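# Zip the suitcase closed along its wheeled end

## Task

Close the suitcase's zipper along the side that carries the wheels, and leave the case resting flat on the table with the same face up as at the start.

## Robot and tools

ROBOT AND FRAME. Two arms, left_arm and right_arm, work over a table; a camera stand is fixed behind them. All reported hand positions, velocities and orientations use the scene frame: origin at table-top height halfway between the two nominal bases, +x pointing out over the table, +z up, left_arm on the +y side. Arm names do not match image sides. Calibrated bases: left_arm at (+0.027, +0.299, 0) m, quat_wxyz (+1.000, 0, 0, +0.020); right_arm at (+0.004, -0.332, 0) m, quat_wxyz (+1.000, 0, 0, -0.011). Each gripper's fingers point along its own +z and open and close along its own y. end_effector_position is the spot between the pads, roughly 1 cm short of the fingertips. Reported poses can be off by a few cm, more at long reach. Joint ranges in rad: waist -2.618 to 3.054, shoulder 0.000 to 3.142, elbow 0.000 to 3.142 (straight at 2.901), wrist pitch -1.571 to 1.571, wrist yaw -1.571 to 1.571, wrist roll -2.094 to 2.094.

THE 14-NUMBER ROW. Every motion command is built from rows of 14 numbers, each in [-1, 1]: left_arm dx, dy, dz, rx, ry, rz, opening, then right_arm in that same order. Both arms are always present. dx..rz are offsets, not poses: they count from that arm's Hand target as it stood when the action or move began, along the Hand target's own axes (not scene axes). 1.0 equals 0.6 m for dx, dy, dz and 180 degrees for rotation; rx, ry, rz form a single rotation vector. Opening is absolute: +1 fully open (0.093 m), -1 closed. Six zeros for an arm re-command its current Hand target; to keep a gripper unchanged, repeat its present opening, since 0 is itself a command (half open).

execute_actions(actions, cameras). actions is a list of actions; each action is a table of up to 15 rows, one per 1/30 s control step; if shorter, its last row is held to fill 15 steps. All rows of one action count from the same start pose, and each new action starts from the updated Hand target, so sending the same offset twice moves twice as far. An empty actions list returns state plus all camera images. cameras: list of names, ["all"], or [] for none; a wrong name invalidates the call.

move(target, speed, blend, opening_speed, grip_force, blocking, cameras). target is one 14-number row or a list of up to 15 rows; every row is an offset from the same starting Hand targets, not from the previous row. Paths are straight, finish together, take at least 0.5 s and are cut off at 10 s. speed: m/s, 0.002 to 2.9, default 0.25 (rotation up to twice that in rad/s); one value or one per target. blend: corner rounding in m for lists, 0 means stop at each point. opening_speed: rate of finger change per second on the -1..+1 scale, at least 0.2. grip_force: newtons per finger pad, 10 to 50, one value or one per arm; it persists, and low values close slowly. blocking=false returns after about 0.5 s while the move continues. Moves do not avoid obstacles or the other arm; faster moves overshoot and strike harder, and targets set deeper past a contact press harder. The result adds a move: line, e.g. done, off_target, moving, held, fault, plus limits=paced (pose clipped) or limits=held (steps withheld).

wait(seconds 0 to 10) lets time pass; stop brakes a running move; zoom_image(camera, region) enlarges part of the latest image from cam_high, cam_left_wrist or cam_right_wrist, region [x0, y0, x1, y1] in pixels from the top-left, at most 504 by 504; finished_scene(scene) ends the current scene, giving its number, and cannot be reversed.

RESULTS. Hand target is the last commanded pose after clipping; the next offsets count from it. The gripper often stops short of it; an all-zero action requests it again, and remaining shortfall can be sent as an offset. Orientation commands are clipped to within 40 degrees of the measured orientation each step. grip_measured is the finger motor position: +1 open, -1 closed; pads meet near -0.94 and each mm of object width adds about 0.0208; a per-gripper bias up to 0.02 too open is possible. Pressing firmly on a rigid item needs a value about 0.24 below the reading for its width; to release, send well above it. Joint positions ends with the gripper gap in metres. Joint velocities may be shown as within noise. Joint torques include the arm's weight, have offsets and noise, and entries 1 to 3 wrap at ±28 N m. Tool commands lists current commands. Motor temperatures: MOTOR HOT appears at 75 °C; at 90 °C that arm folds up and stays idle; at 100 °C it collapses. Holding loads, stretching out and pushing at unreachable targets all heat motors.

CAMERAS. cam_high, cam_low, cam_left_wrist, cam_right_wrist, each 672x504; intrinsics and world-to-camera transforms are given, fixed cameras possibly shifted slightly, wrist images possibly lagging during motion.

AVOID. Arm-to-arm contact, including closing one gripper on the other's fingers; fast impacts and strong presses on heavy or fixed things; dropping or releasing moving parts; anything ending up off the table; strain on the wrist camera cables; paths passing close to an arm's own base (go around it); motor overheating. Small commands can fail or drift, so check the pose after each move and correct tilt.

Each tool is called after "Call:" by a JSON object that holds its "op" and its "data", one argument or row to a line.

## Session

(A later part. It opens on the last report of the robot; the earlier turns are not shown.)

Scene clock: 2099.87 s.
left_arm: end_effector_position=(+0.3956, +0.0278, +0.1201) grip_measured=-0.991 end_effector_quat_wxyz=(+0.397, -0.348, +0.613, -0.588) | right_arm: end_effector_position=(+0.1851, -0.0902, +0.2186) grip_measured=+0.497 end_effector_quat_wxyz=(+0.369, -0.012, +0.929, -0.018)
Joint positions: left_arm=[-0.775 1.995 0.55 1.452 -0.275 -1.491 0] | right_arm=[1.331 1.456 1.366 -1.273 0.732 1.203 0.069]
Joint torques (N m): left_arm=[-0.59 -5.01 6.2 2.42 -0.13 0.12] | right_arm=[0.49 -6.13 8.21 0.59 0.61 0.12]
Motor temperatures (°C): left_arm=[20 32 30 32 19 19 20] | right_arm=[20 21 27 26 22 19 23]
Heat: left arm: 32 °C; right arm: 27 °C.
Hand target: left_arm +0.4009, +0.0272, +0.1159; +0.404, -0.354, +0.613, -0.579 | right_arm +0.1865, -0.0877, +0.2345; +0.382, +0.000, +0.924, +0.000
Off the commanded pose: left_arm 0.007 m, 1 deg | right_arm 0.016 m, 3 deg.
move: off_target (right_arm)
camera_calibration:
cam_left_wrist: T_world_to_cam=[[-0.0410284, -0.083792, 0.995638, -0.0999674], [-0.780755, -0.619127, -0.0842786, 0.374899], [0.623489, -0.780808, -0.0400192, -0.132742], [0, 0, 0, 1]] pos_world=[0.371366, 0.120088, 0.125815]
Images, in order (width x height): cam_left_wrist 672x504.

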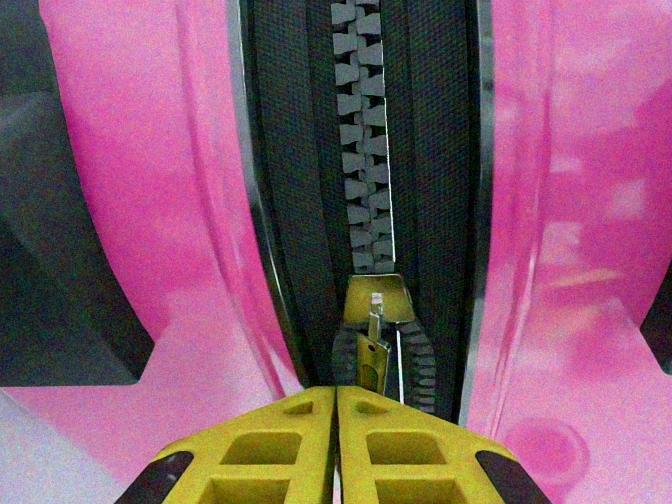

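Call:
{"op": "move", "data": {
  "target": [
    [0,0,-0.037,0,0,0,-1,0,0,0,0,0,0,0.5],
    [0,-0.02,-0.037,0,0,0,-0.62,0,0,0,0,0,0,0.5]
  ],
  "speed": 0.1,
  "cameras": ["cam_left_wrist"]
}}

Scene clock: 2115.10 s.
left_arm: end_effector_position=(+0.3823, +0.0323, +0.1233) grip_measured=-0.622 end_effector_quat_wxyz=(+0.396, -0.350, +0.617, -0.583) | right_arm: end_effector_position=(+0.1851, -0.0902, +0.2186) grip_measured=+0.497 end_effector_quat_wxyz=(+0.369, -0.012, +0.929, -0.018)
Joint positions: left_arm=[-0.796 1.938 0.498 1.434 -0.298 -1.491 0.015] | right_arm=[1.331 1.456 1.366 -1.273 0.732 1.203 0.069]
Joint torques (N m): left_arm=[-0.9 -8.4 3.52 2.42 -0.13 0.13] | right_arm=[0.47 -6.12 8.25 0.58 0.6 0.15]
Heat: left arm: 34 °C; right arm: 28 °C.
Hand target: left_arm +0.3804, +0.0357, +0.1279; +0.405, -0.354, +0.613, -0.579 | right_arm +0.1865, -0.0877, +0.2345; +0.382, +0.000, +0.924, +0.000
Off the commanded pose: left_arm 0.006 m, 1 deg | right_arm 0.016 m, 3 deg.
move: off_target (right_arm)
camera_calibration:
cam_left_wrist: T_world_to_cam=[[-0.0310247, -0.0928546, 0.995196, -0.106737], [-0.780409, -0.619848, -0.0821623, 0.367186], [0.6245, -0.779209, -0.053234, -0.119469], [0, 0, 0, 1]] pos_world=[0.357852, 0.124597, 0.130034]
Images, in order (width x height): cam_left_wrist 672x504.

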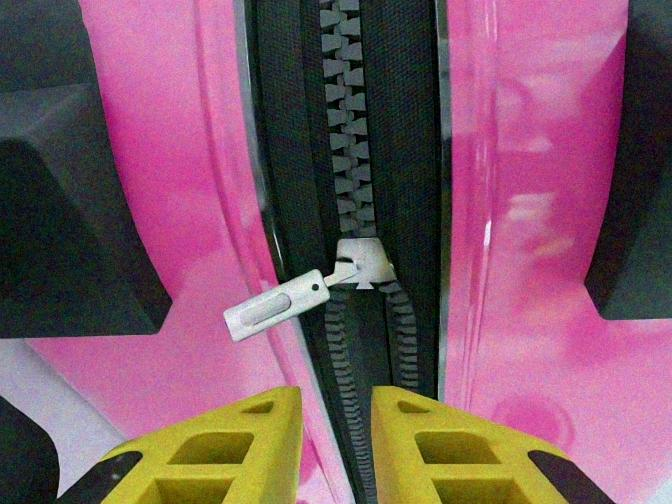

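Call:
{"op": "move", "data": {
  "target": [
    [-0.091,0.025,-0.0635,0,0,0,-1,0,0,0,0,0,0,0.5],
    [-0.0915,0.02,0.018,0,0,0,-1,0,0,0,0,0,0,0.5],
    [0,0.02,0.036,0,0,0,-1,0,0,0,0,0,0,0.5],
    [0.049,0.009,-0.003,0,0,0,-1,0,0,0,0,0,0,0.5]
  ],
  "speed": 0.08,
  "cameras": ["cam_left_wrist"]
}}

Scene clock: 2140.73 s.
left_arm: end_effector_position=(+0.3681, +0.0050, +0.1162) grip_measured=-0.991 end_effector_quat_wxyz=(+0.396, -0.348, +0.617, -0.584) | right_arm: end_effector_position=(+0.1851, -0.0902, +0.2186) grip_measured=+0.497 end_effector_quat_wxyz=(+0.369, -0.012, +0.929, -0.018)
Joint positions: left_arm=[-0.896 1.994 0.537 1.452 -0.395 -1.491 0] | right_arm=[1.331 1.456 1.366 -1.273 0.732 1.203 0.069]
Joint torques (N m): left_arm=[-0.84 -8.39 3.04 2.46 -0.14 0.1] | right_arm=[0.44 -6.15 8.21 0.59 0.61 0.14]
Heat: left arm: 35 °C; right arm: 29 °C.
Hand target: left_arm +0.3665, +0.0104, +0.1200; +0.404, -0.354, +0.613, -0.579 | right_arm +0.1865, -0.0877, +0.2345; +0.382, +0.000, +0.924, +0.000
Off the commanded pose: left_arm 0.007 m, 1 deg | right_arm 0.016 m, 3 deg.
move: off_target (right_arm)
camera_calibration:
cam_left_wrist: T_world_to_cam=[[-0.0323604, -0.0926162, 0.995176, -0.102189], [-0.782683, -0.616881, -0.0828608, 0.339481], [0.621579, -0.781588, -0.0525265, -0.131216], [0, 0, 0, 1]] pos_world=[0.34396, 0.0973981, 0.122933]
Images, in order (width x height): cam_left_wrist 672x504.

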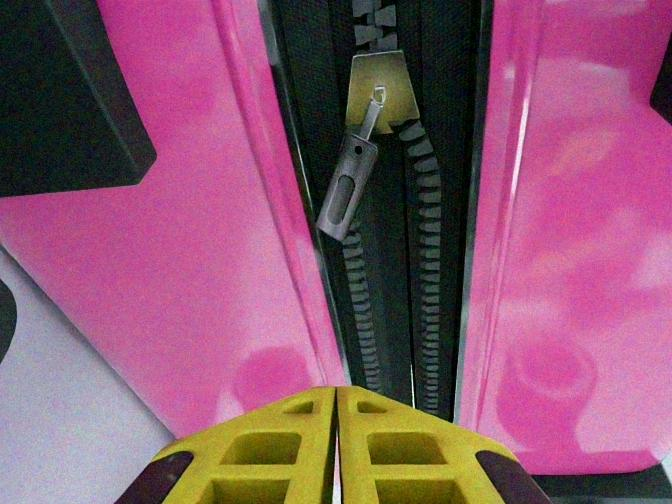

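Call:
{"op": "move", "data": {
  "target": [
    [0.005,0,-0.01,-0.0277,-0.1727,0.0578,-0.55,0,0,0,0,0,0,0.5],
    [-0.05,-0.006,-0.014,-0.0277,-0.1727,0.0578,-0.55,0,0,0,0,0,0,0.5]
  ],
  "speed": 0.1,
  "cameras": ["cam_left_wrist"]
}}

Scene clock: 2156.60 s.
left_arm: end_effector_position=(+0.3599, +0.0086, +0.1245) grip_measured=-0.552 end_effector_quat_wxyz=(+0.530, -0.432, +0.558, -0.470) | right_arm: end_effector_position=(+0.1851, -0.0902, +0.2186) grip_measured=+0.497 end_effector_quat_wxyz=(+0.369, -0.012, +0.929, -0.018)
Joint positions: left_arm=[-1.078 2.035 0.683 1.358 -0.971 -1.38 0.019] | right_arm=[1.331 1.456 1.366 -1.273 0.732 1.203 0.069]
Joint torques (N m): left_arm=[-0.49 -7.21 4.63 2.08 0.13 0.07] | right_arm=[0.46 -6.2 8.25 0.59 0.61 0.14]
Heat: left arm: 36 °C; right arm: 29 °C.
Hand target: left_arm +0.3599, +0.0089, +0.1244; +0.530, -0.432, +0.558, -0.470 (not the last commanded pose) | right_arm +0.1865, -0.0877, +0.2345; +0.382, +0.000, +0.924, +0.000
Off the commanded pose: left_arm 0.034 m, 11 deg | right_arm 0.016 m, 3 deg.
move: held (left_arm; a check stopped the path), off_target (right_arm); path passed 0 of 2 targets; limits=held
pose unreachable (left arm): on one or more control steps of this call, first in action 0 (counted from 0), this arm could not follow its commanded pose, so it was not sent that pose on those steps. It may still have moved: this result reports where it is.
cause: moving toward the commanded pose would bring a part of the arm too close to another arm (this arm's wrist (the part past joint 4) and the right arm's fingers, 16 mm apart when this arm was first held).
camera_calibration:
cam_left_wrist: T_world_to_cam=[[-0.00977486, -0.200152, 0.979716, -0.115607], [-0.483166, -0.856852, -0.179872, 0.242363], [0.875474, -0.475124, -0.0883312, -0.212492], [0, 0, 0, 1]] pos_world=[0.302002, 0.0835699, 0.138087]
Images, in order (width x height): cam_left_wrist 672x504.

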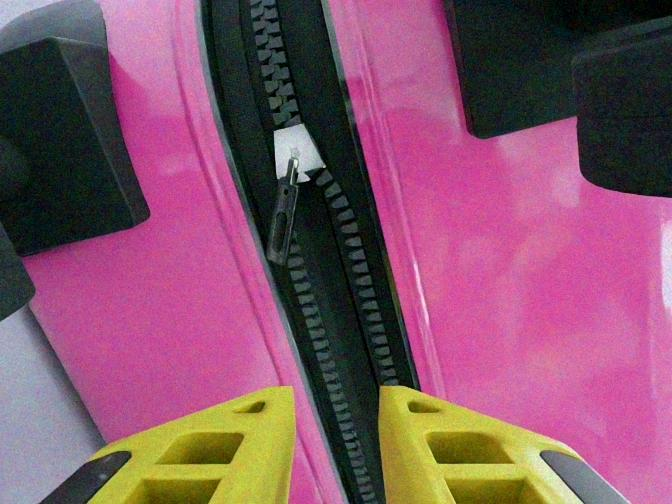

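Call:
{"op": "move", "data": {
  "target": [0,0,0,0,0,0,-0.6,0,-0.27,0,0,0,0,0.5],
  "speed": 0.25
}}

Call:
{"op": "move", "data": {
  "target": [-0.0525,0.012,0.0265,0,0,0,-0.6,0,0,0,0,0,0,0.5],
  "speed": 0.08,
  "cameras": ["cam_left_wrist"]
}}

Scene clock: 2180.13 s.
left_arm: end_effector_position=(+0.3599, +0.0086, +0.1245) grip_measured=-0.599 end_effector_quat_wxyz=(+0.530, -0.432, +0.558, -0.470) | right_arm: end_effector_position=(+0.1829, -0.2531, +0.2329) grip_measured=+0.497 end_effector_quat_wxyz=(+0.375, -0.003, +0.927, -0.009)
Joint positions: left_arm=[-1.078 2.035 0.683 1.358 -0.971 -1.38 0.016] | right_arm=[0.94 0.816 1.037 -1.271 0.597 0.749 0.069]
Joint torques (N m): left_arm=[-0.57 -7.45 4.48 2.05 0.08 0.02] | right_arm=[-0.75 0.01 4.79 1.5 0.23 -0.05]
Heat: left arm: 35 °C; right arm: 30 °C.
Hand target: left_arm +0.3599, +0.0089, +0.1244; +0.530, -0.432, +0.558, -0.470 | right_arm +0.1864, -0.2497, +0.2345; +0.382, +0.000, +0.924, +0.000
Off the commanded pose: left_arm 0.000 m, 0 deg | right_arm 0.005 m, 1 deg.
move: done

Scene clock: 2181.27 s.
left_arm: end_effector_position=(+0.3793, +0.0366, +0.1111) grip_measured=-0.599 end_effector_quat_wxyz=(+0.530, -0.429, +0.572, -0.456) | right_arm: end_effector_position=(+0.1828, -0.2530, +0.2328) grip_measured=+0.497 end_effector_quat_wxyz=(+0.375, -0.003, +0.927, -0.009)
Joint positions: left_arm=[-0.979 2.035 0.627 1.372 -0.871 -1.382 0.016] | right_arm=[0.94 0.816 1.037 -1.271 0.596 0.749 0.069]
Joint torques (N m): left_arm=[-0.03 -9.46 3.17 2.5 0.12 0.06] | right_arm=[-0.79 0.05 4.83 1.5 0.26 -0.07]
Heat: left arm: 35 °C; right arm: 30 °C.
Hand target: left_arm +0.3780, +0.0401, +0.1233; +0.530, -0.432, +0.558, -0.470 | right_arm +0.1864, -0.2497, +0.2345; +0.382, +0.000, +0.924, +0.000
Off the commanded pose: left_arm 0.013 m, 2 deg | right_arm 0.005 m, 1 deg.
move: off_target (left_arm)
camera_calibration:
cam_left_wrist: T_world_to_cam=[[0.0138065, -0.231343, 0.972774, -0.103803], [-0.488057, -0.850664, -0.195376, 0.276673], [0.872703, -0.472072, -0.124653, -0.212348], [0, 0, 0, 1]] pos_world=[0.321782, 0.111098, 0.128562]
Images, in order (width x height): cam_left_wrist 672x504.

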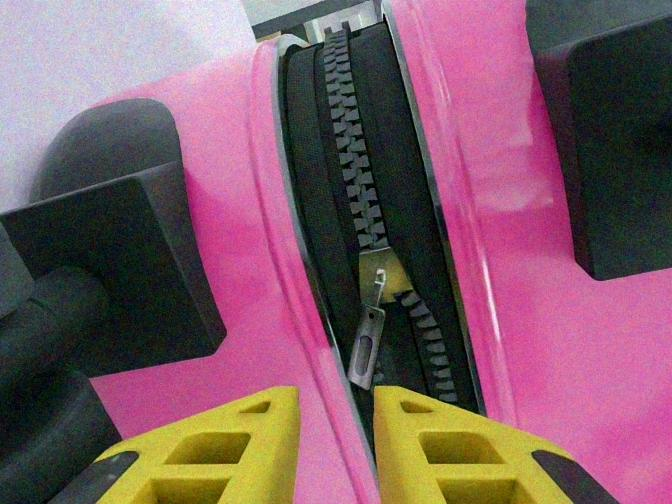

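Call:
{"op": "move", "data": {
  "target": [-0.0177,-0.0135,-0.004,0,0,0,-0.6,0,0,0,0,0,0,0.5],
  "speed": 0.08,
  "cameras": ["cam_left_wrist"]
}}

Scene clock: 2191.27 s.
left_arm: end_effector_position=(+0.3770, +0.0440, +0.1276) grip_measured=-0.599 end_effector_quat_wxyz=(+0.529, -0.431, +0.561, -0.468) | right_arm: end_effector_position=(+0.1828, -0.2530, +0.2328) grip_measured=+0.497 end_effector_quat_wxyz=(+0.375, -0.003, +0.927, -0.009)
Joint positions: left_arm=[-0.969 1.97 0.596 1.371 -0.859 -1.382 0.016] | right_arm=[0.94 0.816 1.037 -1.271 0.596 0.749 0.069]
Joint torques (N m): left_arm=[0.16 -9.11 3.34 2.16 0.08 0.08] | right_arm=[-0.76 0.16 4.81 1.51 0.26 -0.09]
Heat: left arm: 36 °C; right arm: 30 °C.
Hand target: left_arm +0.3762, +0.0491, +0.1333; +0.530, -0.432, +0.558, -0.470 | right_arm +0.1864, -0.2497, +0.2345; +0.382, +0.000, +0.924, +0.000
Off the commanded pose: left_arm 0.008 m, 0 deg | right_arm 0.005 m, 1 deg.
move: done
camera_calibration:
cam_left_wrist: T_world_to_cam=[[-0.00549791, -0.205743, 0.978591, -0.112607], [-0.487095, -0.854109, -0.182308, 0.283156], [0.873331, -0.477669, -0.0955207, -0.208511], [0, 0, 0, 1]] pos_world=[0.319404, 0.119078, 0.141901]
Images, in order (width x height): cam_left_wrist 672x504.

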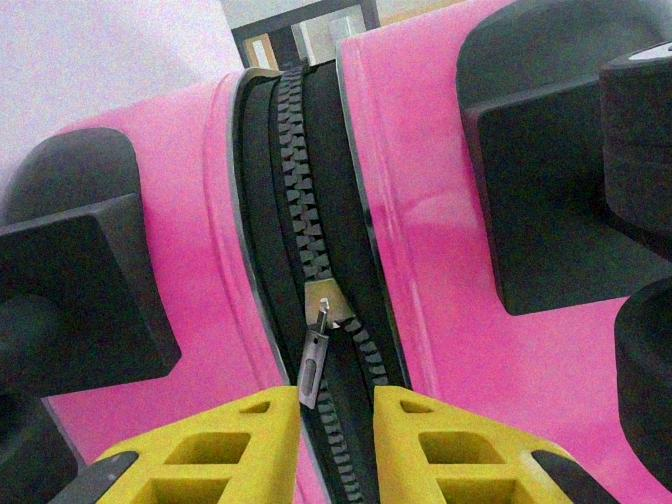

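Call:
{"op": "move", "data": {
  "target": [0.0035,0.014,0,0,0,0,-0.6,0,0,0,0,0,0,0.5],
  "speed": 0.08,
  "cameras": ["cam_left_wrist"]
}}

Scene clock: 2196.13 s.
left_arm: end_effector_position=(+0.3770, +0.0439, +0.1288) grip_measured=-0.599 end_effector_quat_wxyz=(+0.528, -0.431, +0.559, -0.471) | right_arm: end_effector_position=(+0.1828, -0.2530, +0.2328) grip_measured=+0.497 end_effector_quat_wxyz=(+0.375, -0.003, +0.927, -0.009)
Joint positions: left_arm=[-0.969 1.97 0.596 1.378 -0.858 -1.383 0.016] | right_arm=[0.94 0.816 1.037 -1.271 0.596 0.749 0.069]
Joint torques (N m): left_arm=[-0.02 -5.64 3.06 2.48 0.1 0.06] | right_arm=[-0.73 0.05 4.81 1.48 0.27 -0.08]
Motor temperatures (°C): left_arm=[20 37 27 34 19 19 20] | right_arm=[20 20 30 27 21 19 21]
Heat: left arm: 37 °C; right arm: 30 °C.
Hand target: left_arm +0.3762, +0.0486, +0.1246; +0.530, -0.432, +0.558, -0.470 | right_arm +0.1864, -0.2497, +0.2345; +0.382, +0.000, +0.924, +0.000
Off the commanded pose: left_arm 0.006 m, 0 deg | right_arm 0.005 m, 1 deg.
move: done
camera_calibration:
cam_left_wrist: T_world_to_cam=[[-0.00937802, -0.199899, 0.979772, -0.112709], [-0.487029, -0.854832, -0.17907, 0.282846], [0.873336, -0.478856, -0.0893401, -0.209211], [0, 0, 0, 1]] pos_world=[0.319408, 0.119074, 0.142387]
Images, in order (width x height): cam_left_wrist 672x504.

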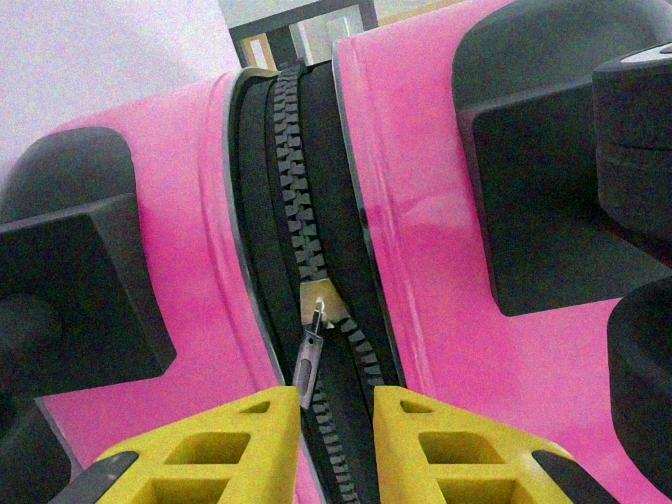

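Call:
{"op": "move", "data": {
  "target": [
    [0,0,0,0,0,0,-0.35,0,0,0,0,0,0,0.5],
    [-0.01,0.006,0.04,0,0,0,-0.35,0,0,0,0,0,0,0.5]
  ],
  "speed": 0.07,
  "cameras": ["cam_left_wrist"]
}}

Scene clock: 2204.60 s.
left_arm: end_effector_position=(+0.3960, +0.0564, +0.1211) grip_measured=-0.352 end_effector_quat_wxyz=(+0.529, -0.432, +0.564, -0.465) | right_arm: end_effector_position=(+0.1828, -0.2530, +0.2328) grip_measured=+0.497 end_effector_quat_wxyz=(+0.375, -0.003, +0.927, -0.009)
Joint positions: left_arm=[-0.896 1.997 0.606 1.378 -0.787 -1.383 0.028] | right_arm=[0.94 0.816 1.037 -1.271 0.596 0.749 0.069]
Joint torques (N m): left_arm=[-0.18 -5.03 6.37 2.42 0.13 0.11] | right_arm=[-0.75 0.16 4.86 1.5 0.27 -0.07]
Heat: left arm: 36 °C; right arm: 30 °C.
Hand target: left_arm +0.4006, +0.0536, +0.1223; +0.530, -0.432, +0.558, -0.470 | right_arm +0.1864, -0.2497, +0.2345; +0.382, +0.000, +0.924, +0.000
Off the commanded pose: left_arm 0.006 m, 1 deg | right_arm 0.005 m, 1 deg.
move: done
camera_calibration:
cam_left_wrist: T_world_to_cam=[[0.00149498, -0.21151, 0.977375, -0.105873], [-0.486688, -0.853966, -0.184059, 0.301826], [0.873575, -0.475401, -0.104216, -0.218918], [0, 0, 0, 1]] pos_world=[0.338295, 0.131282, 0.136217]
Images, in order (width x height): cam_left_wrist 672x504.

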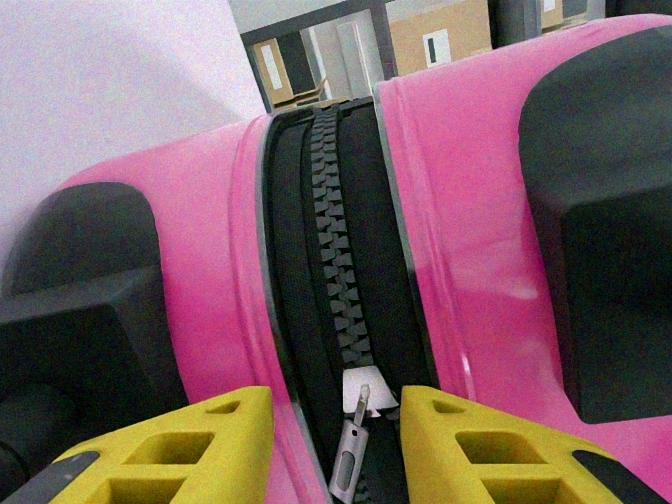

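Call:
{"op": "move", "data": {
  "target": [
    [0.027,0,0,0,0,0,-0.35,0,0,0,0,0,0,0.5],
    [0.027,0,0.02,0,0,0,-0.35,0,0,0,0,0,0,0.5]
  ],
  "speed": 0.07,
  "cameras": ["cam_left_wrist"]
}}

Scene clock: 2212.30 s.
left_arm: end_effector_position=(+0.4018, +0.0372, +0.1212) grip_measured=-0.352 end_effector_quat_wxyz=(+0.525, -0.428, +0.561, -0.475) | right_arm: end_effector_position=(+0.1828, -0.2530, +0.2328) grip_measured=+0.497 end_effector_quat_wxyz=(+0.375, -0.003, +0.927, -0.009)
Joint positions: left_arm=[-0.916 2.045 0.676 1.374 -0.792 -1.384 0.028] | right_arm=[0.94 0.816 1.037 -1.271 0.596 0.749 0.069]
Joint torques (N m): left_arm=[0.76 -5.38 7.58 2.1 0.03 0.07] | right_arm=[-0.69 0.09 4.82 1.49 0.27 -0.07]
Heat: left arm: 36 °C; right arm: 29 °C.
Hand target: left_arm +0.4115, +0.0370, +0.1193; +0.530, -0.432, +0.558, -0.470 | right_arm +0.1864, -0.2497, +0.2345; +0.382, +0.000, +0.924, +0.000
Off the commanded pose: left_arm 0.010 m, 1 deg | right_arm 0.005 m, 1 deg.
move: done
camera_calibration:
cam_left_wrist: T_world_to_cam=[[-0.0128688, -0.19764, 0.98019, -0.105204], [-0.497215, -0.849222, -0.17776, 0.291662], [0.867532, -0.489653, -0.0873411, -0.232228], [0, 0, 0, 1]] pos_world=[0.34513, 0.113182, 0.134683]
Images, in order (width x height): cam_left_wrist 672x504.

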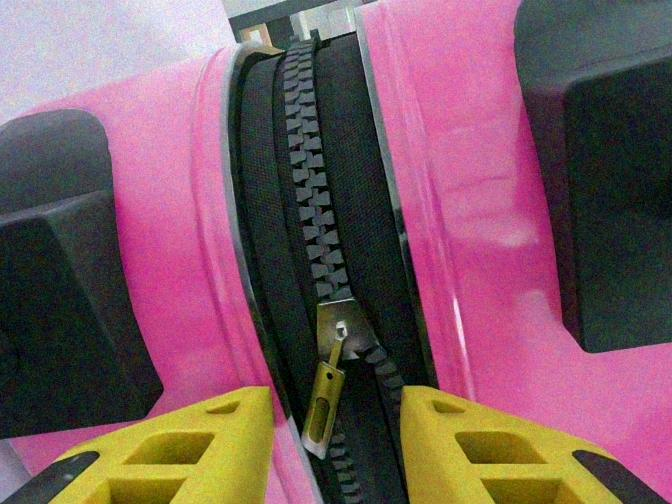

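Call:
{"op": "move", "data": {
  "target": [0,0,0.003,0,0,0,-1,0,0,0,0,0,0,0.5],
  "opening_speed": 0.6,
  "cameras": ["cam_left_wrist"]
}}

Call:
{"op": "zoom_image", "data": {
  "camera": "cam_left_wrist",
  "region": [250, 280, 450, 430]
}}

Scene clock: 2220.33 s.
left_arm: end_effector_position=(+0.4066, +0.0340, +0.1218) grip_measured=-0.988 end_effector_quat_wxyz=(+0.525, -0.428, +0.561, -0.475) | right_arm: end_effector_position=(+0.1828, -0.2530, +0.2328) grip_measured=+0.497 end_effector_quat_wxyz=(+0.375, -0.003, +0.927, -0.009)
Joint positions: left_arm=[-0.91 2.054 0.7 1.358 -0.786 -1.384 0] | right_arm=[0.94 0.816 1.037 -1.271 0.596 0.749 0.069]
Joint torques (N m): left_arm=[0.72 -6.06 6.06 2.24 0.04 0.08] | right_arm=[-0.68 0.05 4.88 1.49 0.26 -0.08]
Heat: left arm: 35 °C; right arm: 29 °C.
Hand target: left_arm +0.4133, +0.0367, +0.1193; +0.530, -0.432, +0.558, -0.470 | right_arm +0.1864, -0.2497, +0.2345; +0.382, +0.000, +0.924, +0.000
Off the commanded pose: left_arm 0.008 m, 1 deg | right_arm 0.005 m, 1 deg.
move: done
camera_calibration:
cam_left_wrist: T_world_to_cam=[[-0.0127437, -0.197569, 0.980206, -0.106415], [-0.497905, -0.848858, -0.177568, 0.291664], [0.867138, -0.490313, -0.087553, -0.237755], [0, 0, 0, 1]] pos_world=[0.350031, 0.109983, 0.135283]
Images, in order (width x height): cam_left_wrist 672x504.

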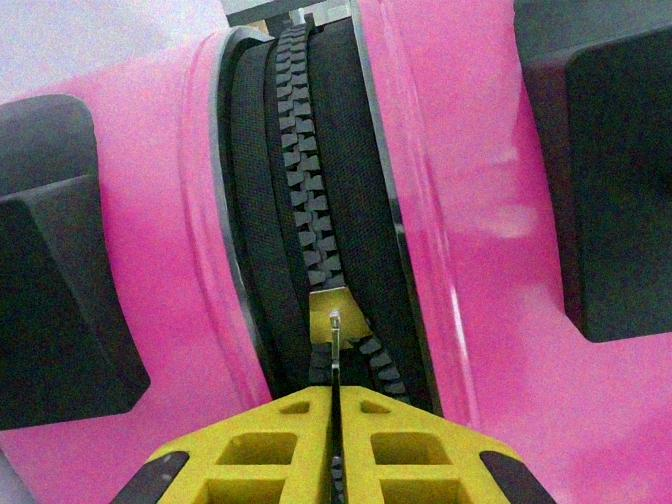

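Scaled by 2.520 from the camera's 672x504 image, which has a finer 960x720 frame.

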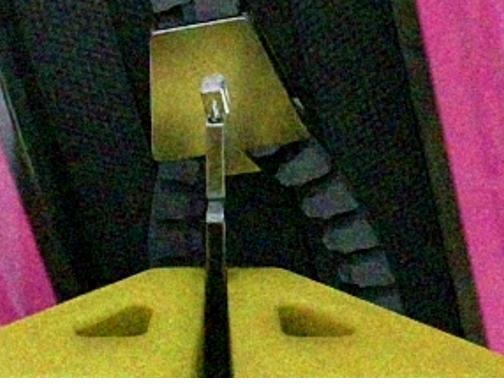

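Call:
{"op": "move", "data": {
  "target": [0.1,-0.019,-0.0265,0,0,0,-1,0,0,0,0,0,0,0.5],
  "speed": 0.05,
  "cameras": ["cam_left_wrist","cam_high"]
}}

Scene clock: 2228.10 s.
left_arm: end_effector_position=(+0.3949, -0.0076, +0.1194) grip_measured=-0.988 end_effector_quat_wxyz=(+0.536, -0.441, +0.553, -0.460) | right_arm: end_effector_position=(+0.1828, -0.2530, +0.2328) grip_measured=+0.497 end_effector_quat_wxyz=(+0.375, -0.003, +0.927, -0.009)
Joint positions: left_arm=[-1.025 2.127 0.843 1.281 -0.948 -1.384 0] | right_arm=[0.94 0.816 1.037 -1.271 0.596 0.749 0.069]
Joint torques (N m): left_arm=[-1.94 -6.52 7.79 2.02 0.18 0.1] | right_arm=[-0.68 0.09 4.85 1.49 0.27 -0.08]
Heat: left arm: 35 °C; right arm: 29 °C.
Hand target: left_arm +0.3934, -0.0231, +0.1192; +0.530, -0.432, +0.558, -0.470 | right_arm +0.1864, -0.2497, +0.2345; +0.382, +0.000, +0.924, +0.000
Off the commanded pose: left_arm 0.016 m, 2 deg | right_arm 0.005 m, 1 deg.
move: off_target (left_arm)
camera_calibration:
cam_left_wrist: T_world_to_cam=[[0.000658705, -0.202839, 0.979212, -0.117646], [-0.458314, -0.870375, -0.179986, 0.234542], [0.88879, -0.448668, -0.0935375, -0.255716], [0, 0, 0, 1]] pos_world=[0.334849, 0.0655448, 0.133495]
Images, in order (width x height): cam_high 672x504, cam_left_wrist 672x504.

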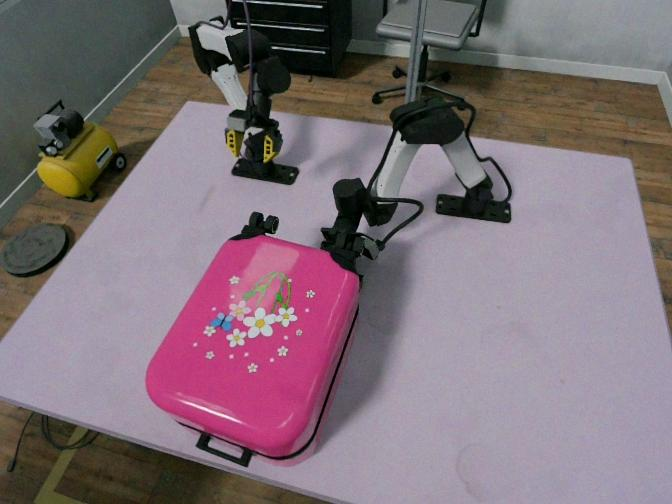

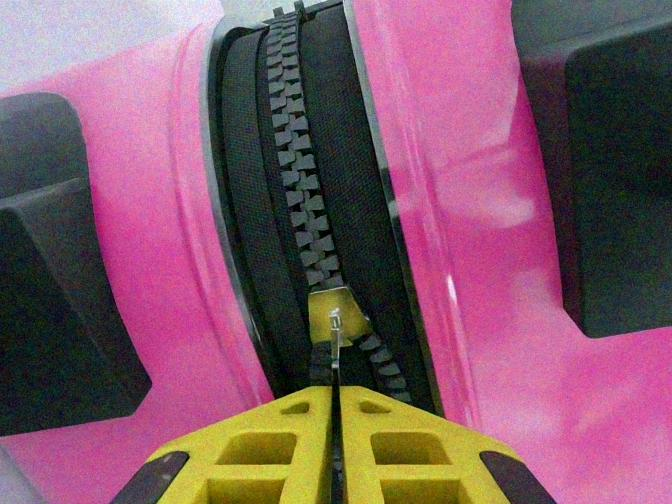

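Call:
{"op": "move", "data": {
  "target": [0,0,0,0,0,0,-1,-0.0885,0.15,0.053,0,0,0,0.75],
  "speed": 0.2,
  "cameras": ["cam_right_wrist","cam_high"]
}}

Scene clock: 2234.17 s.
left_arm: end_effector_position=(+0.3949, -0.0076, +0.1194) grip_measured=-0.988 end_effector_quat_wxyz=(+0.536, -0.441, +0.553, -0.460) | right_arm: end_effector_position=(+0.2385, -0.1677, +0.2338) grip_measured=+0.747 end_effector_quat_wxyz=(+0.360, -0.015, +0.933, -0.021)
Joint positions: left_arm=[-1.025 2.127 0.843 1.281 -0.948 -1.384 0] | right_arm=[0.969 1.225 1.237 -1.119 0.597 0.769 0.081]
Joint torques (N m): left_arm=[-1.98 -6.57 7.9 2.04 0.23 0.12] | right_arm=[-0.05 -2.91 8.38 1.39 0.47 0.11]
Heat: left arm: 35 °C; right arm: 29 °C.
Hand target: left_arm +0.3934, -0.0230, +0.1192; +0.530, -0.432, +0.558, -0.469 | right_arm +0.2465, -0.1598, +0.2494; +0.382, +0.000, +0.924, +0.000
Off the commanded pose: left_arm 0.016 m, 2 deg | right_arm 0.019 m, 4 deg.
move: off_target (left_arm, right_arm)
camera_calibration:
cam_right_wrist: T_world_to_cam=[[0.0189409, -0.996881, 0.0766178, -0.191366], [-0.959812, -0.0395905, -0.277839, 0.32361], [0.280005, -0.0682761, -0.957567, 0.228381], [0, 0, 0, 1]] pos_world=[0.250282, -0.162364, 0.323264]
Images, in order (width x height): cam_high 672x504, cam_right_wrist 672x504.

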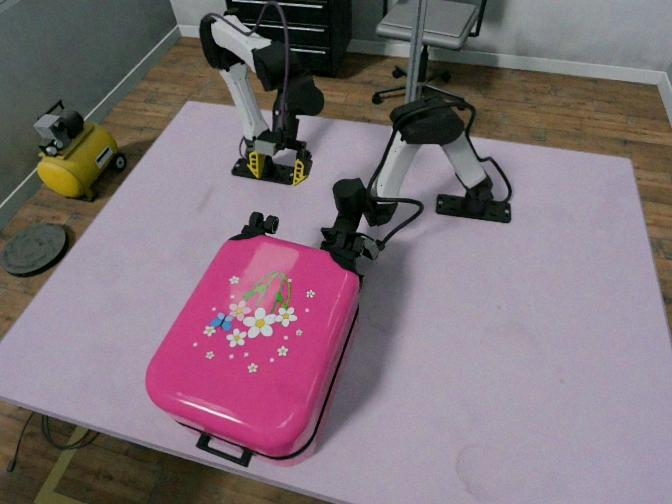

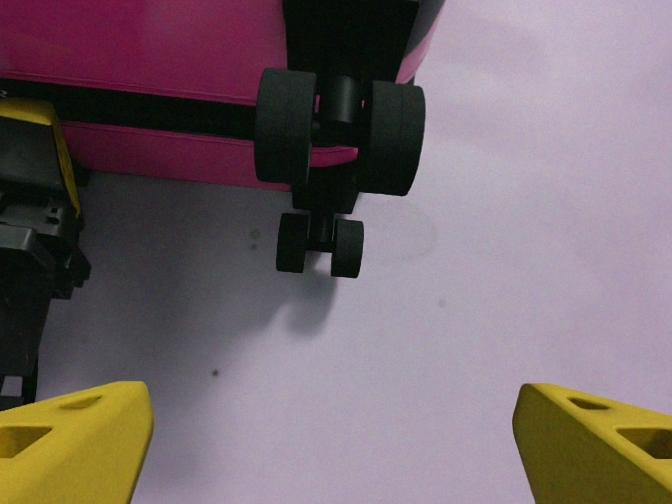

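Call:
{"op": "move", "data": {
  "target": [
    [0,0,0,0,0,0,-1,-0.03,-0.013,0.177,0,0,0,0.75],
    [0,0,0,0,0,0,-1,-0.03,-0.013,0.177,0,0,0,-0.1]
  ],
  "speed": 0.1,
  "opening_speed": 0.6,
  "cameras": ["cam_right_wrist"]
}}

Scene clock: 2244.93 s.
left_arm: end_effector_position=(+0.3946, -0.0078, +0.1194) grip_measured=-0.988 end_effector_quat_wxyz=(+0.536, -0.441, +0.553, -0.461) | right_arm: end_effector_position=(+0.3291, -0.1693, +0.1866) grip_measured=+0.057 end_effector_quat_wxyz=(+0.375, -0.001, +0.927, -0.005)
Joint positions: left_arm=[-1.026 2.127 0.843 1.281 -0.948 -1.384 0] | right_arm=[0.688 1.373 1.111 -0.663 0.45 0.511 0.048]
Joint torques (N m): left_arm=[-1.88 -6.52 7.75 2.08 0.18 0.08] | right_arm=[-0.62 -4.48 5.61 1.69 0.19 -0.07]
Heat: left arm: 36 °C; right arm: 30 °C.
Hand target: left_arm +0.3934, -0.0231, +0.1192; +0.530, -0.432, +0.558, -0.470 | right_arm +0.3343, -0.1675, +0.1872; +0.383, +0.000, +0.924, +0.000
Off the commanded pose: left_arm 0.015 m, 2 deg | right_arm 0.005 m, 1 deg.
move: off_target (left_arm)
camera_calibration:
cam_right_wrist: T_world_to_cam=[[0.00365553, -0.999372, 0.0352377, -0.178744], [-0.951062, -0.0143624, -0.308667, 0.404561], [0.30898, -0.0323849, -0.950517, 0.152961], [0, 0, 0, 1]] pos_world=[0.338154, -0.167868, 0.276566]
Images, in order (width x height): cam_right_wrist 672x504.

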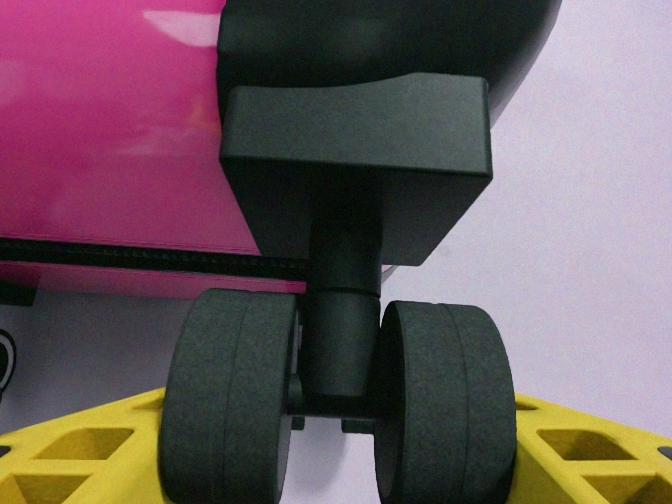

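Call:
{"op": "move", "data": {
  "target": [0.1,-0.019,-0.0265,0,0,0,-1,0,0.06,0.0,0,0,0,-0.3],
  "speed": 0.05,
  "cameras": ["cam_left_wrist","cam_right_wrist"]
}}

Scene clock: 2255.73 s.
left_arm: end_effector_position=(+0.3888, -0.0495, +0.1177) grip_measured=-0.988 end_effector_quat_wxyz=(+0.550, -0.455, +0.543, -0.442) | right_arm: end_effector_position=(+0.3250, -0.1517, +0.1837) grip_measured=+0.040 end_effector_quat_wxyz=(+0.371, +0.020, +0.928, -0.015)
Joint positions: left_arm=[-1.109 2.22 1.034 1.175 -1.09 -1.384 0] | right_arm=[0.761 1.437 1.166 -0.714 0.518 0.622 0.047]
Joint torques (N m): left_arm=[-4.89 -7.83 8.44 2.04 0.35 0.1] | right_arm=[1.81 -2.06 8.24 1.75 0.14 -0.3]
Heat: left arm: 36 °C; right arm: 30 °C.
Hand target: left_arm +0.3734, -0.0830, +0.1193; +0.530, -0.432, +0.558, -0.470 | right_arm +0.3343, -0.1315, +0.1872; +0.382, +0.000, +0.924, +0.000
Off the commanded pose: left_arm 0.037 m, 5 deg | right_arm 0.023 m, 3 deg.
move: off_target (left_arm, right_arm)
camera_calibration:
cam_left_wrist: T_world_to_cam=[[0.016132, -0.21016, 0.977534, -0.130668], [-0.408173, -0.893872, -0.185438, 0.174978], [0.912762, -0.396011, -0.100202, -0.275125], [0, 0, 0, 1]] pos_world=[0.324653, 0.0199944, 0.132612]
cam_right_wrist: T_world_to_cam=[[-0.042795, -0.998318, 0.0391113, -0.146548], [-0.952895, 0.02902, -0.301908, 0.405892], [0.300265, -0.0501891, -0.952535, 0.152527], [0, 0, 0, 1]] pos_world=[0.334702, -0.150426, 0.273561]
Images, in order (width x height): cam_left_wrist 672x504, cam_right_wrist 672x504.

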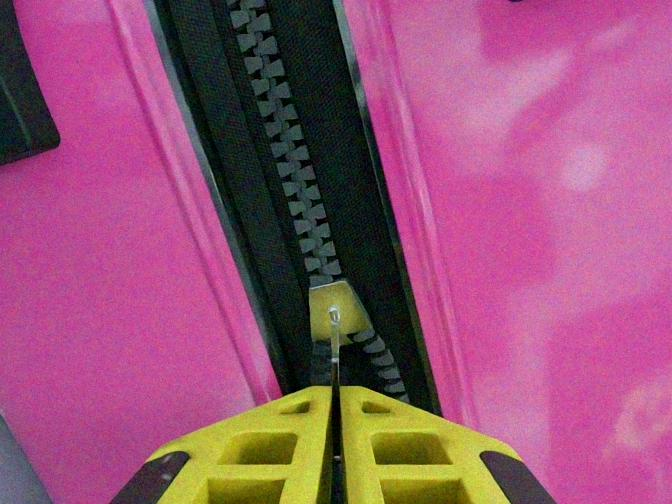

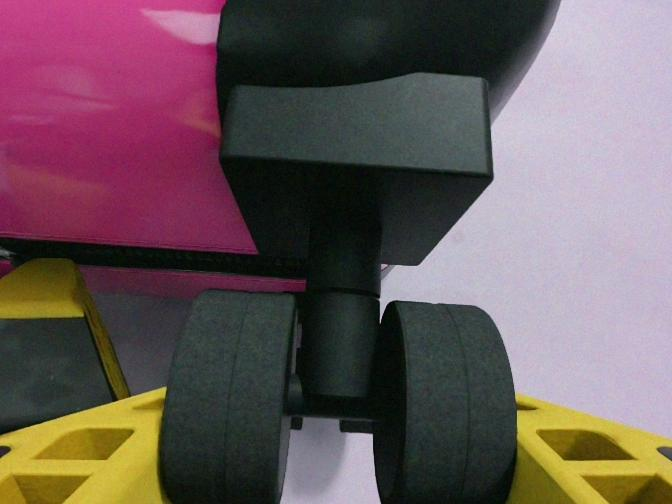

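Call:
{"op": "move", "data": {
  "target": [
    [-0.045,0.009,0.012,0,0,0,-1,0,-0.03,0,0,0,0,-0.3],
    [-0.045,0.009,0.012,0,0,0,-1,0,-0.03,0,0,0,0,0.7],
    [-0.045,0.009,0.012,0,0,0,-1,0,-0.03,-0.15,0,0,0,0.7]
  ],
  "speed": 0.12
}}

Call:
{"op": "move", "data": {
  "target": [
    [0,0,0,0,0,0,-1,0.025,-0.301,-0.094,-0.184,-0.027,-0.169,-1],
    [0,0,0,0,0,0,-1,-0.117,-0.384,0.189,-0.184,-0.027,-0.169,-1],
    [0,0,0,0,0,0,-1,-0.187,-0.251,0.33,-0.184,-0.027,-0.169,-1]
  ],
  "speed": 0.2,
  "blend": 0.02,
  "cameras": ["all"]
}}

Scene clock: 2281.80 s.
left_arm: end_effector_position=(+0.3894, -0.0488, +0.1175) grip_measured=-0.988 end_effector_quat_wxyz=(+0.539, -0.448, +0.544, -0.462) | right_arm: end_effector_position=(+0.2693, -0.1507, +0.2312) grip_measured=+0.697 end_effector_quat_wxyz=(+0.362, -0.013, +0.932, -0.016)
Joint positions: left_arm=[-1.099 2.22 1.005 1.23 -1.04 -1.384 0] | right_arm=[0.903 1.325 1.286 -1.022 0.563 0.704 0.079]
Joint torques (N m): left_arm=[-1.52 -10.78 3.54 1.94 0.37 0.11] | right_arm=[0.55 -6 8.58 1.17 0.44 0.14]
Motor temperatures (°C): left_arm=[21 36 30 33 19 19 20] | right_arm=[20 20 32 33 20 19 22]
Heat: left arm: 36 °C; right arm: 33 °C.
Hand target: left_arm +0.3825, -0.0559, +0.1189; +0.530, -0.432, +0.558, -0.469 | right_arm +0.2706, -0.1495, +0.2508; +0.382, +0.000, +0.924, +0.000
Off the commanded pose: left_arm 0.010 m, 3 deg | right_arm 0.020 m, 4 deg.
move: off_target (left_arm, right_arm); target 2's new opening was sent with right_arm's hand 0.010 m and 3 deg from that target

Scene clock: 2286.17 s.
left_arm: end_effector_position=(+0.3894, -0.0488, +0.1175) grip_measured=-0.988 end_effector_quat_wxyz=(+0.539, -0.448, +0.544, -0.462) | right_arm: end_effector_position=(+0.4760, -0.2984, +0.1762) grip_measured=-0.987 end_effector_quat_wxyz=(+0.367, -0.342, +0.847, +0.175)
Joint positions: left_arm=[-1.099 2.22 1.005 1.23 -1.04 -1.384 0] | right_arm=[-0.13 1.883 1.592 -0.725 -0.666 -0.724 0]
Joint torques (N m): left_arm=[-1.48 -10.89 3.56 1.91 0.4 0.11] | right_arm=[-0.02 -8.59 8.84 1.55 -0.37 0.06]
Heat: left arm: 36 °C; right arm: 32 °C.
Hand target: left_arm +0.3825, -0.0559, +0.1189; +0.530, -0.432, +0.558, -0.469 | right_arm +0.4900, -0.3001, +0.1899; +0.391, -0.346, +0.837, +0.162
Off the commanded pose: left_arm 0.010 m, 3 deg | right_arm 0.020 m, 3 deg.
move: off_target (left_arm, right_arm)
camera_calibration:
cam_left_wrist: T_world_to_cam=[[-0.0041328, -0.18822, 0.982118, -0.121876], [-0.441123, -0.881061, -0.170709, 0.187471], [0.897437, -0.433941, -0.079387, -0.273817], [0, 0, 0, 1]] pos_world=[0.327928, 0.0234138, 0.129963]
cam_right_wrist: T_world_to_cam=[[0.711474, -0.702463, -0.0187181, -0.546726], [-0.656515, -0.654966, -0.374176, 0.21931], [0.250585, 0.278505, -0.927169, 0.209979], [0, 0, 0, 1]] pos_world=[0.480344, -0.298895, 0.266513]

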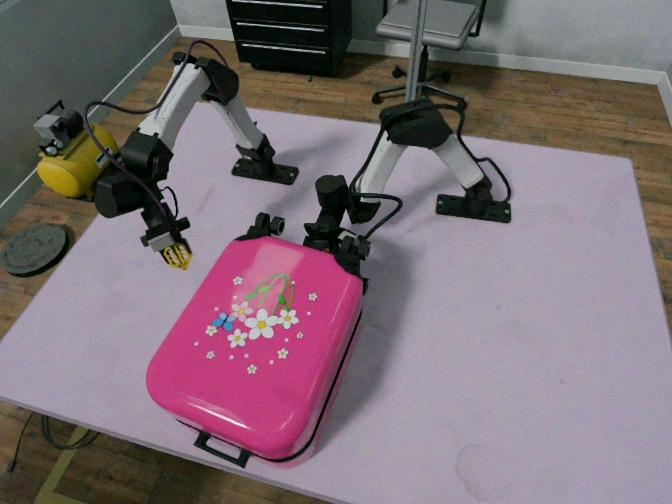

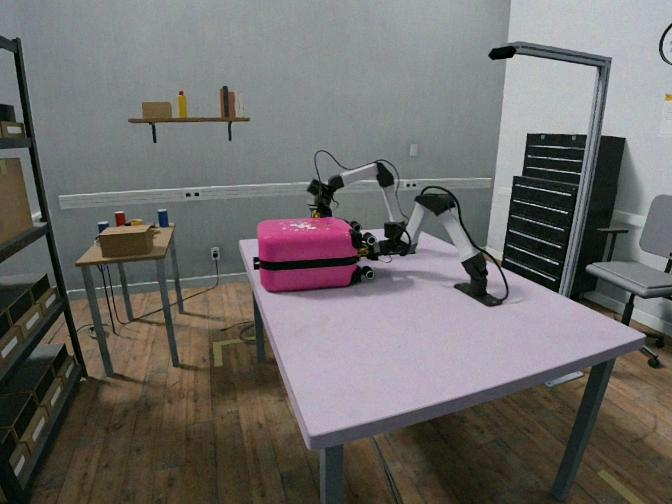

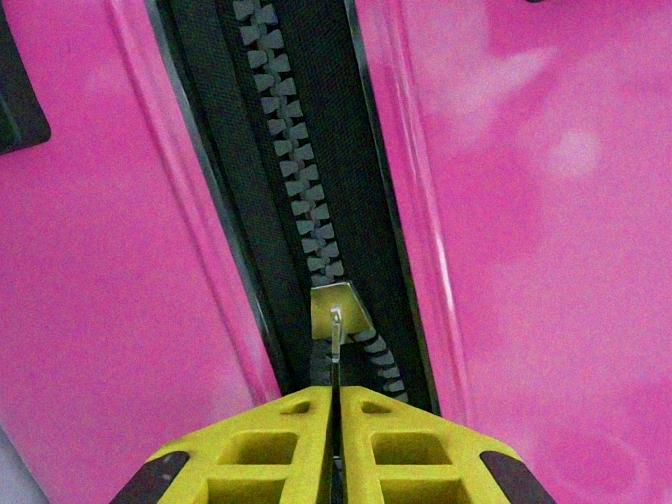

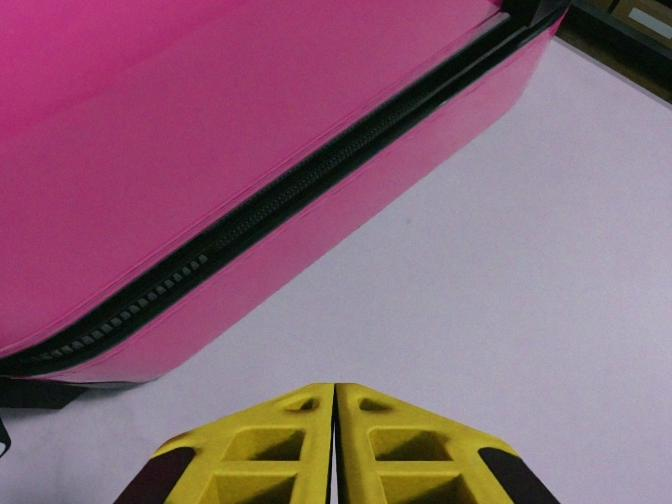

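Call:
{"op": "move", "data": {
  "target": [0,0,0,0,0,0,-1,-0.068,0.106,0.081,0,0,0,-1],
  "speed": 0.08,
  "cameras": ["cam_right_wrist","cam_high"]
}}

Scene clock: 2294.20 s.
left_arm: end_effector_position=(+0.3894, -0.0488, +0.1175) grip_measured=-0.988 end_effector_quat_wxyz=(+0.539, -0.448, +0.544, -0.462) | right_arm: end_effector_position=(+0.4887, -0.2368, +0.1682) grip_measured=-0.987 end_effector_quat_wxyz=(+0.357, -0.324, +0.863, +0.149)
Joint positions: left_arm=[-1.099 2.22 1.005 1.23 -1.04 -1.384 0] | right_arm=[0.054 1.883 1.566 -0.602 -0.491 -0.518 0]
Joint torques (N m): left_arm=[-1.46 -10.78 3.6 1.94 0.39 0.12] | right_arm=[3.78 -12.38 5.33 1.94 -0.69 0.12]
Heat: left arm: 37 °C; right arm: 32 °C.
Hand target: left_arm +0.3825, -0.0559, +0.1189; +0.530, -0.432, +0.558, -0.469 | right_arm +0.4899, -0.2104, +0.1899; +0.391, -0.346, +0.837, +0.162
Off the commanded pose: left_arm 0.010 m, 3 deg | right_arm 0.034 m, 6 deg.
move: off_target (left_arm, right_arm)
camera_calibration:
cam_right_wrist: T_world_to_cam=[[0.669547, -0.742769, 0.000982261, -0.505057], [-0.700215, -0.631628, -0.332785, 0.284891], [0.247803, 0.222127, -0.943002, 0.172818], [0, 0, 0, 1]] pos_world=[0.49482, -0.233583, 0.258272]
Images, in order (width x height): cam_high 672x504, cam_right_wrist 672x504.

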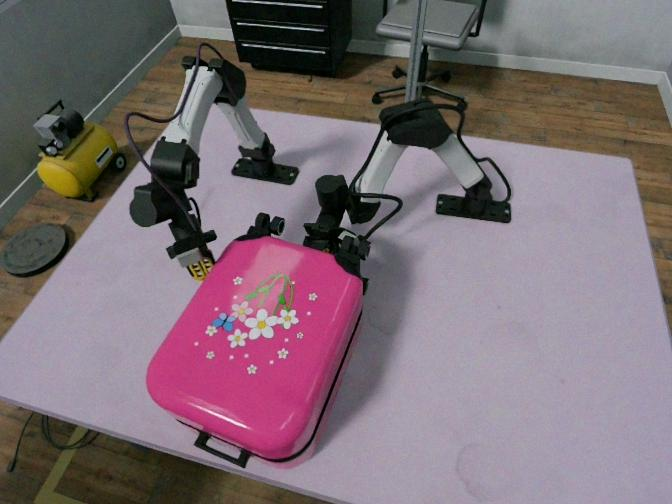

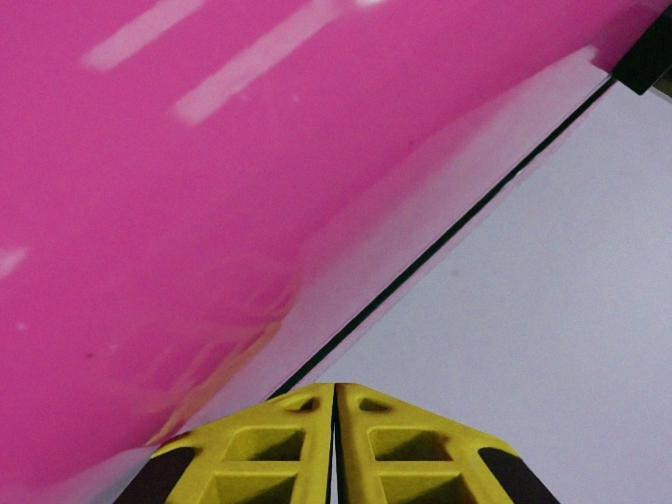

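Call:
{"op": "move", "data": {
  "target": [0.133,-0.025,-0.024,0.005,0.04,-0.01,-1,-0.015,0.024,0.018,0,0,0,-1],
  "speed": 0.06,
  "cameras": ["cam_left_wrist","cam_high"]
}}

Scene clock: 2311.93 s.
left_arm: end_effector_position=(+0.3767, -0.1008, +0.1189) grip_measured=-0.988 end_effector_quat_wxyz=(+0.517, -0.436, +0.561, -0.478) | right_arm: end_effector_position=(+0.4942, -0.2278, +0.1694) grip_measured=-0.987 end_effector_quat_wxyz=(+0.362, -0.316, +0.868, +0.127)
Joint positions: left_arm=[-1.17 2.272 1.155 1.1 -1.044 -1.421 0] | right_arm=[0.092 1.881 1.563 -0.566 -0.423 -0.475 0]
Joint torques (N m): left_arm=[-4.04 -7.99 8.96 1.98 0.63 0.09] | right_arm=[4.72 -11.99 5.41 1.87 -0.9 0.05]
Motor temperatures (°C): left_arm=[21 39 29 33 19 19 20] | right_arm=[20 27 32 35 20 19 21]
Heat: left arm: 39 °C; right arm: 35 °C.
Hand target: left_arm +0.3628, -0.1359, +0.1188; +0.490, -0.406, +0.580, -0.508 | right_arm +0.4898, -0.1903, +0.1899; +0.391, -0.346, +0.837, +0.161
Off the commanded pose: left_arm 0.038 m, 6 deg | right_arm 0.043 m, 7 deg.
move: off_target (left_arm, right_arm)
camera_calibration:
cam_left_wrist: T_world_to_cam=[[-0.000519267, -0.179048, 0.98384, -0.133743], [-0.502239, -0.850708, -0.155085, 0.160563], [0.864729, -0.494204, -0.0894832, -0.277372], [0, 0, 0, 1]] pos_world=[0.320423, -0.0244323, 0.131663]
Images, in order (width x height): cam_high 672x504, cam_left_wrist 672x504.

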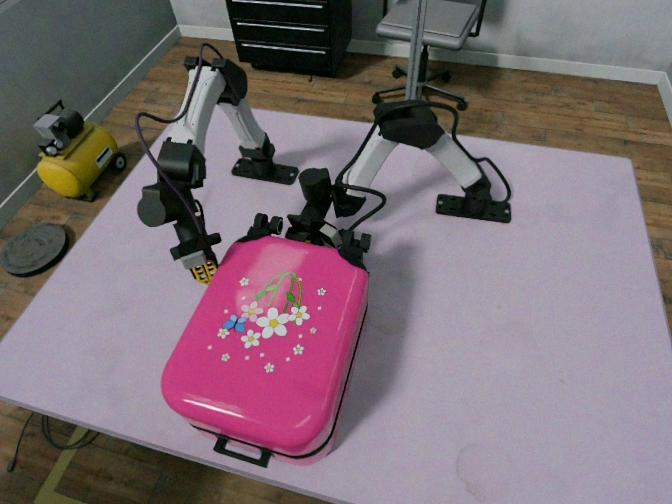

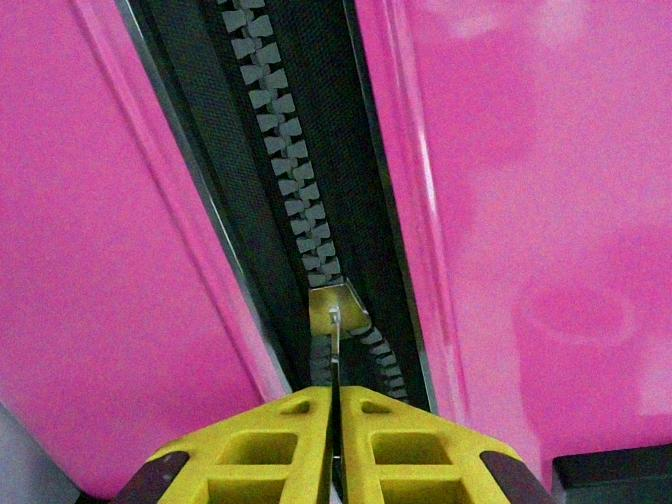

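Call:
{"op": "move", "data": {
  "target": [0.117,-0.0185,0.0,0.005,0.04,-0.01,-1,-0.015,0.024,0.018,0,0,0,-1],
  "speed": 0.06,
  "cameras": ["cam_left_wrist","cam_high"]
}}

Scene clock: 2326.13 s.
left_arm: end_effector_position=(+0.3724, -0.1605, +0.1203) grip_measured=-0.988 end_effector_quat_wxyz=(+0.487, -0.420, +0.573, -0.508) | right_arm: end_effector_position=(+0.4949, -0.2152, +0.1694) grip_measured=-0.987 end_effector_quat_wxyz=(+0.362, -0.310, +0.871, +0.120)
Joint positions: left_arm=[-1.216 2.372 1.369 0.985 -1.002 -1.455 0] | right_arm=[0.13 1.881 1.563 -0.552 -0.381 -0.435 0]
Joint torques (N m): left_arm=[-4.82 -8.85 9.92 2 0.87 0.09] | right_arm=[5.76 -11.62 5.68 1.93 -0.99 0.09]
Heat: left arm: 40 °C; right arm: 35 °C.
Hand target: left_arm +0.3491, -0.2058, +0.1187; +0.448, -0.379, +0.599, -0.545 | right_arm +0.4895, -0.1700, +0.1899; +0.391, -0.346, +0.837, +0.162
Off the commanded pose: left_arm 0.051 m, 8 deg | right_arm 0.050 m, 8 deg.
move: off_target (left_arm, right_arm)
camera_calibration:
cam_left_wrist: T_world_to_cam=[[-0.00960948, -0.146165, 0.989214, -0.13787], [-0.575592, -0.808127, -0.124999, 0.138365], [0.81768, -0.570585, -0.0763657, -0.299443], [0, 0, 0, 1]] pos_world=[0.323166, -0.0791935, 0.130811]
Images, in order (width x height): cam_high 672x504, cam_left_wrist 672x504.

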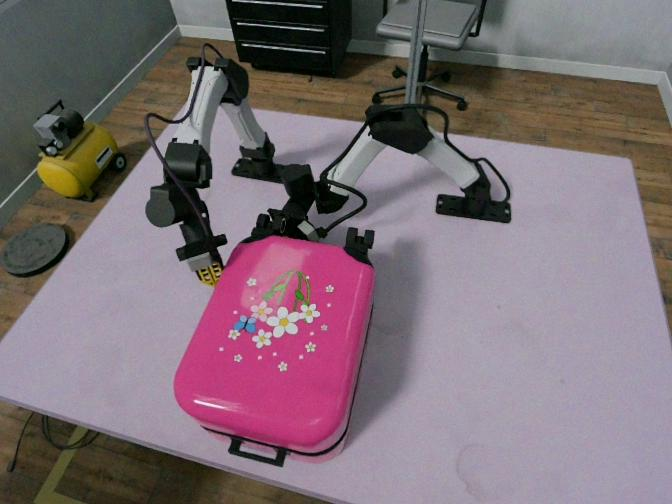

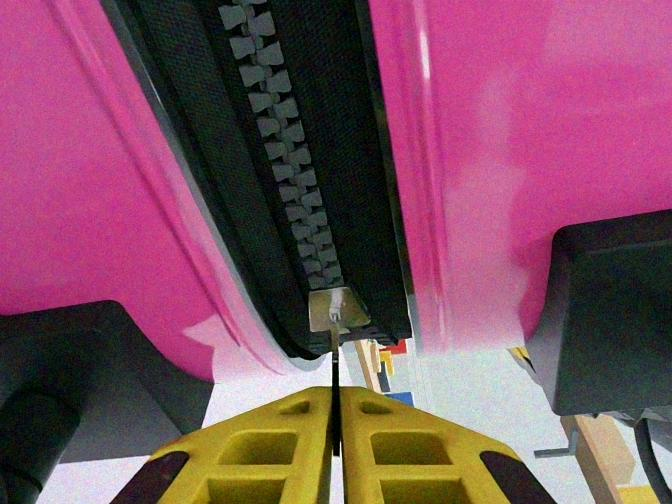

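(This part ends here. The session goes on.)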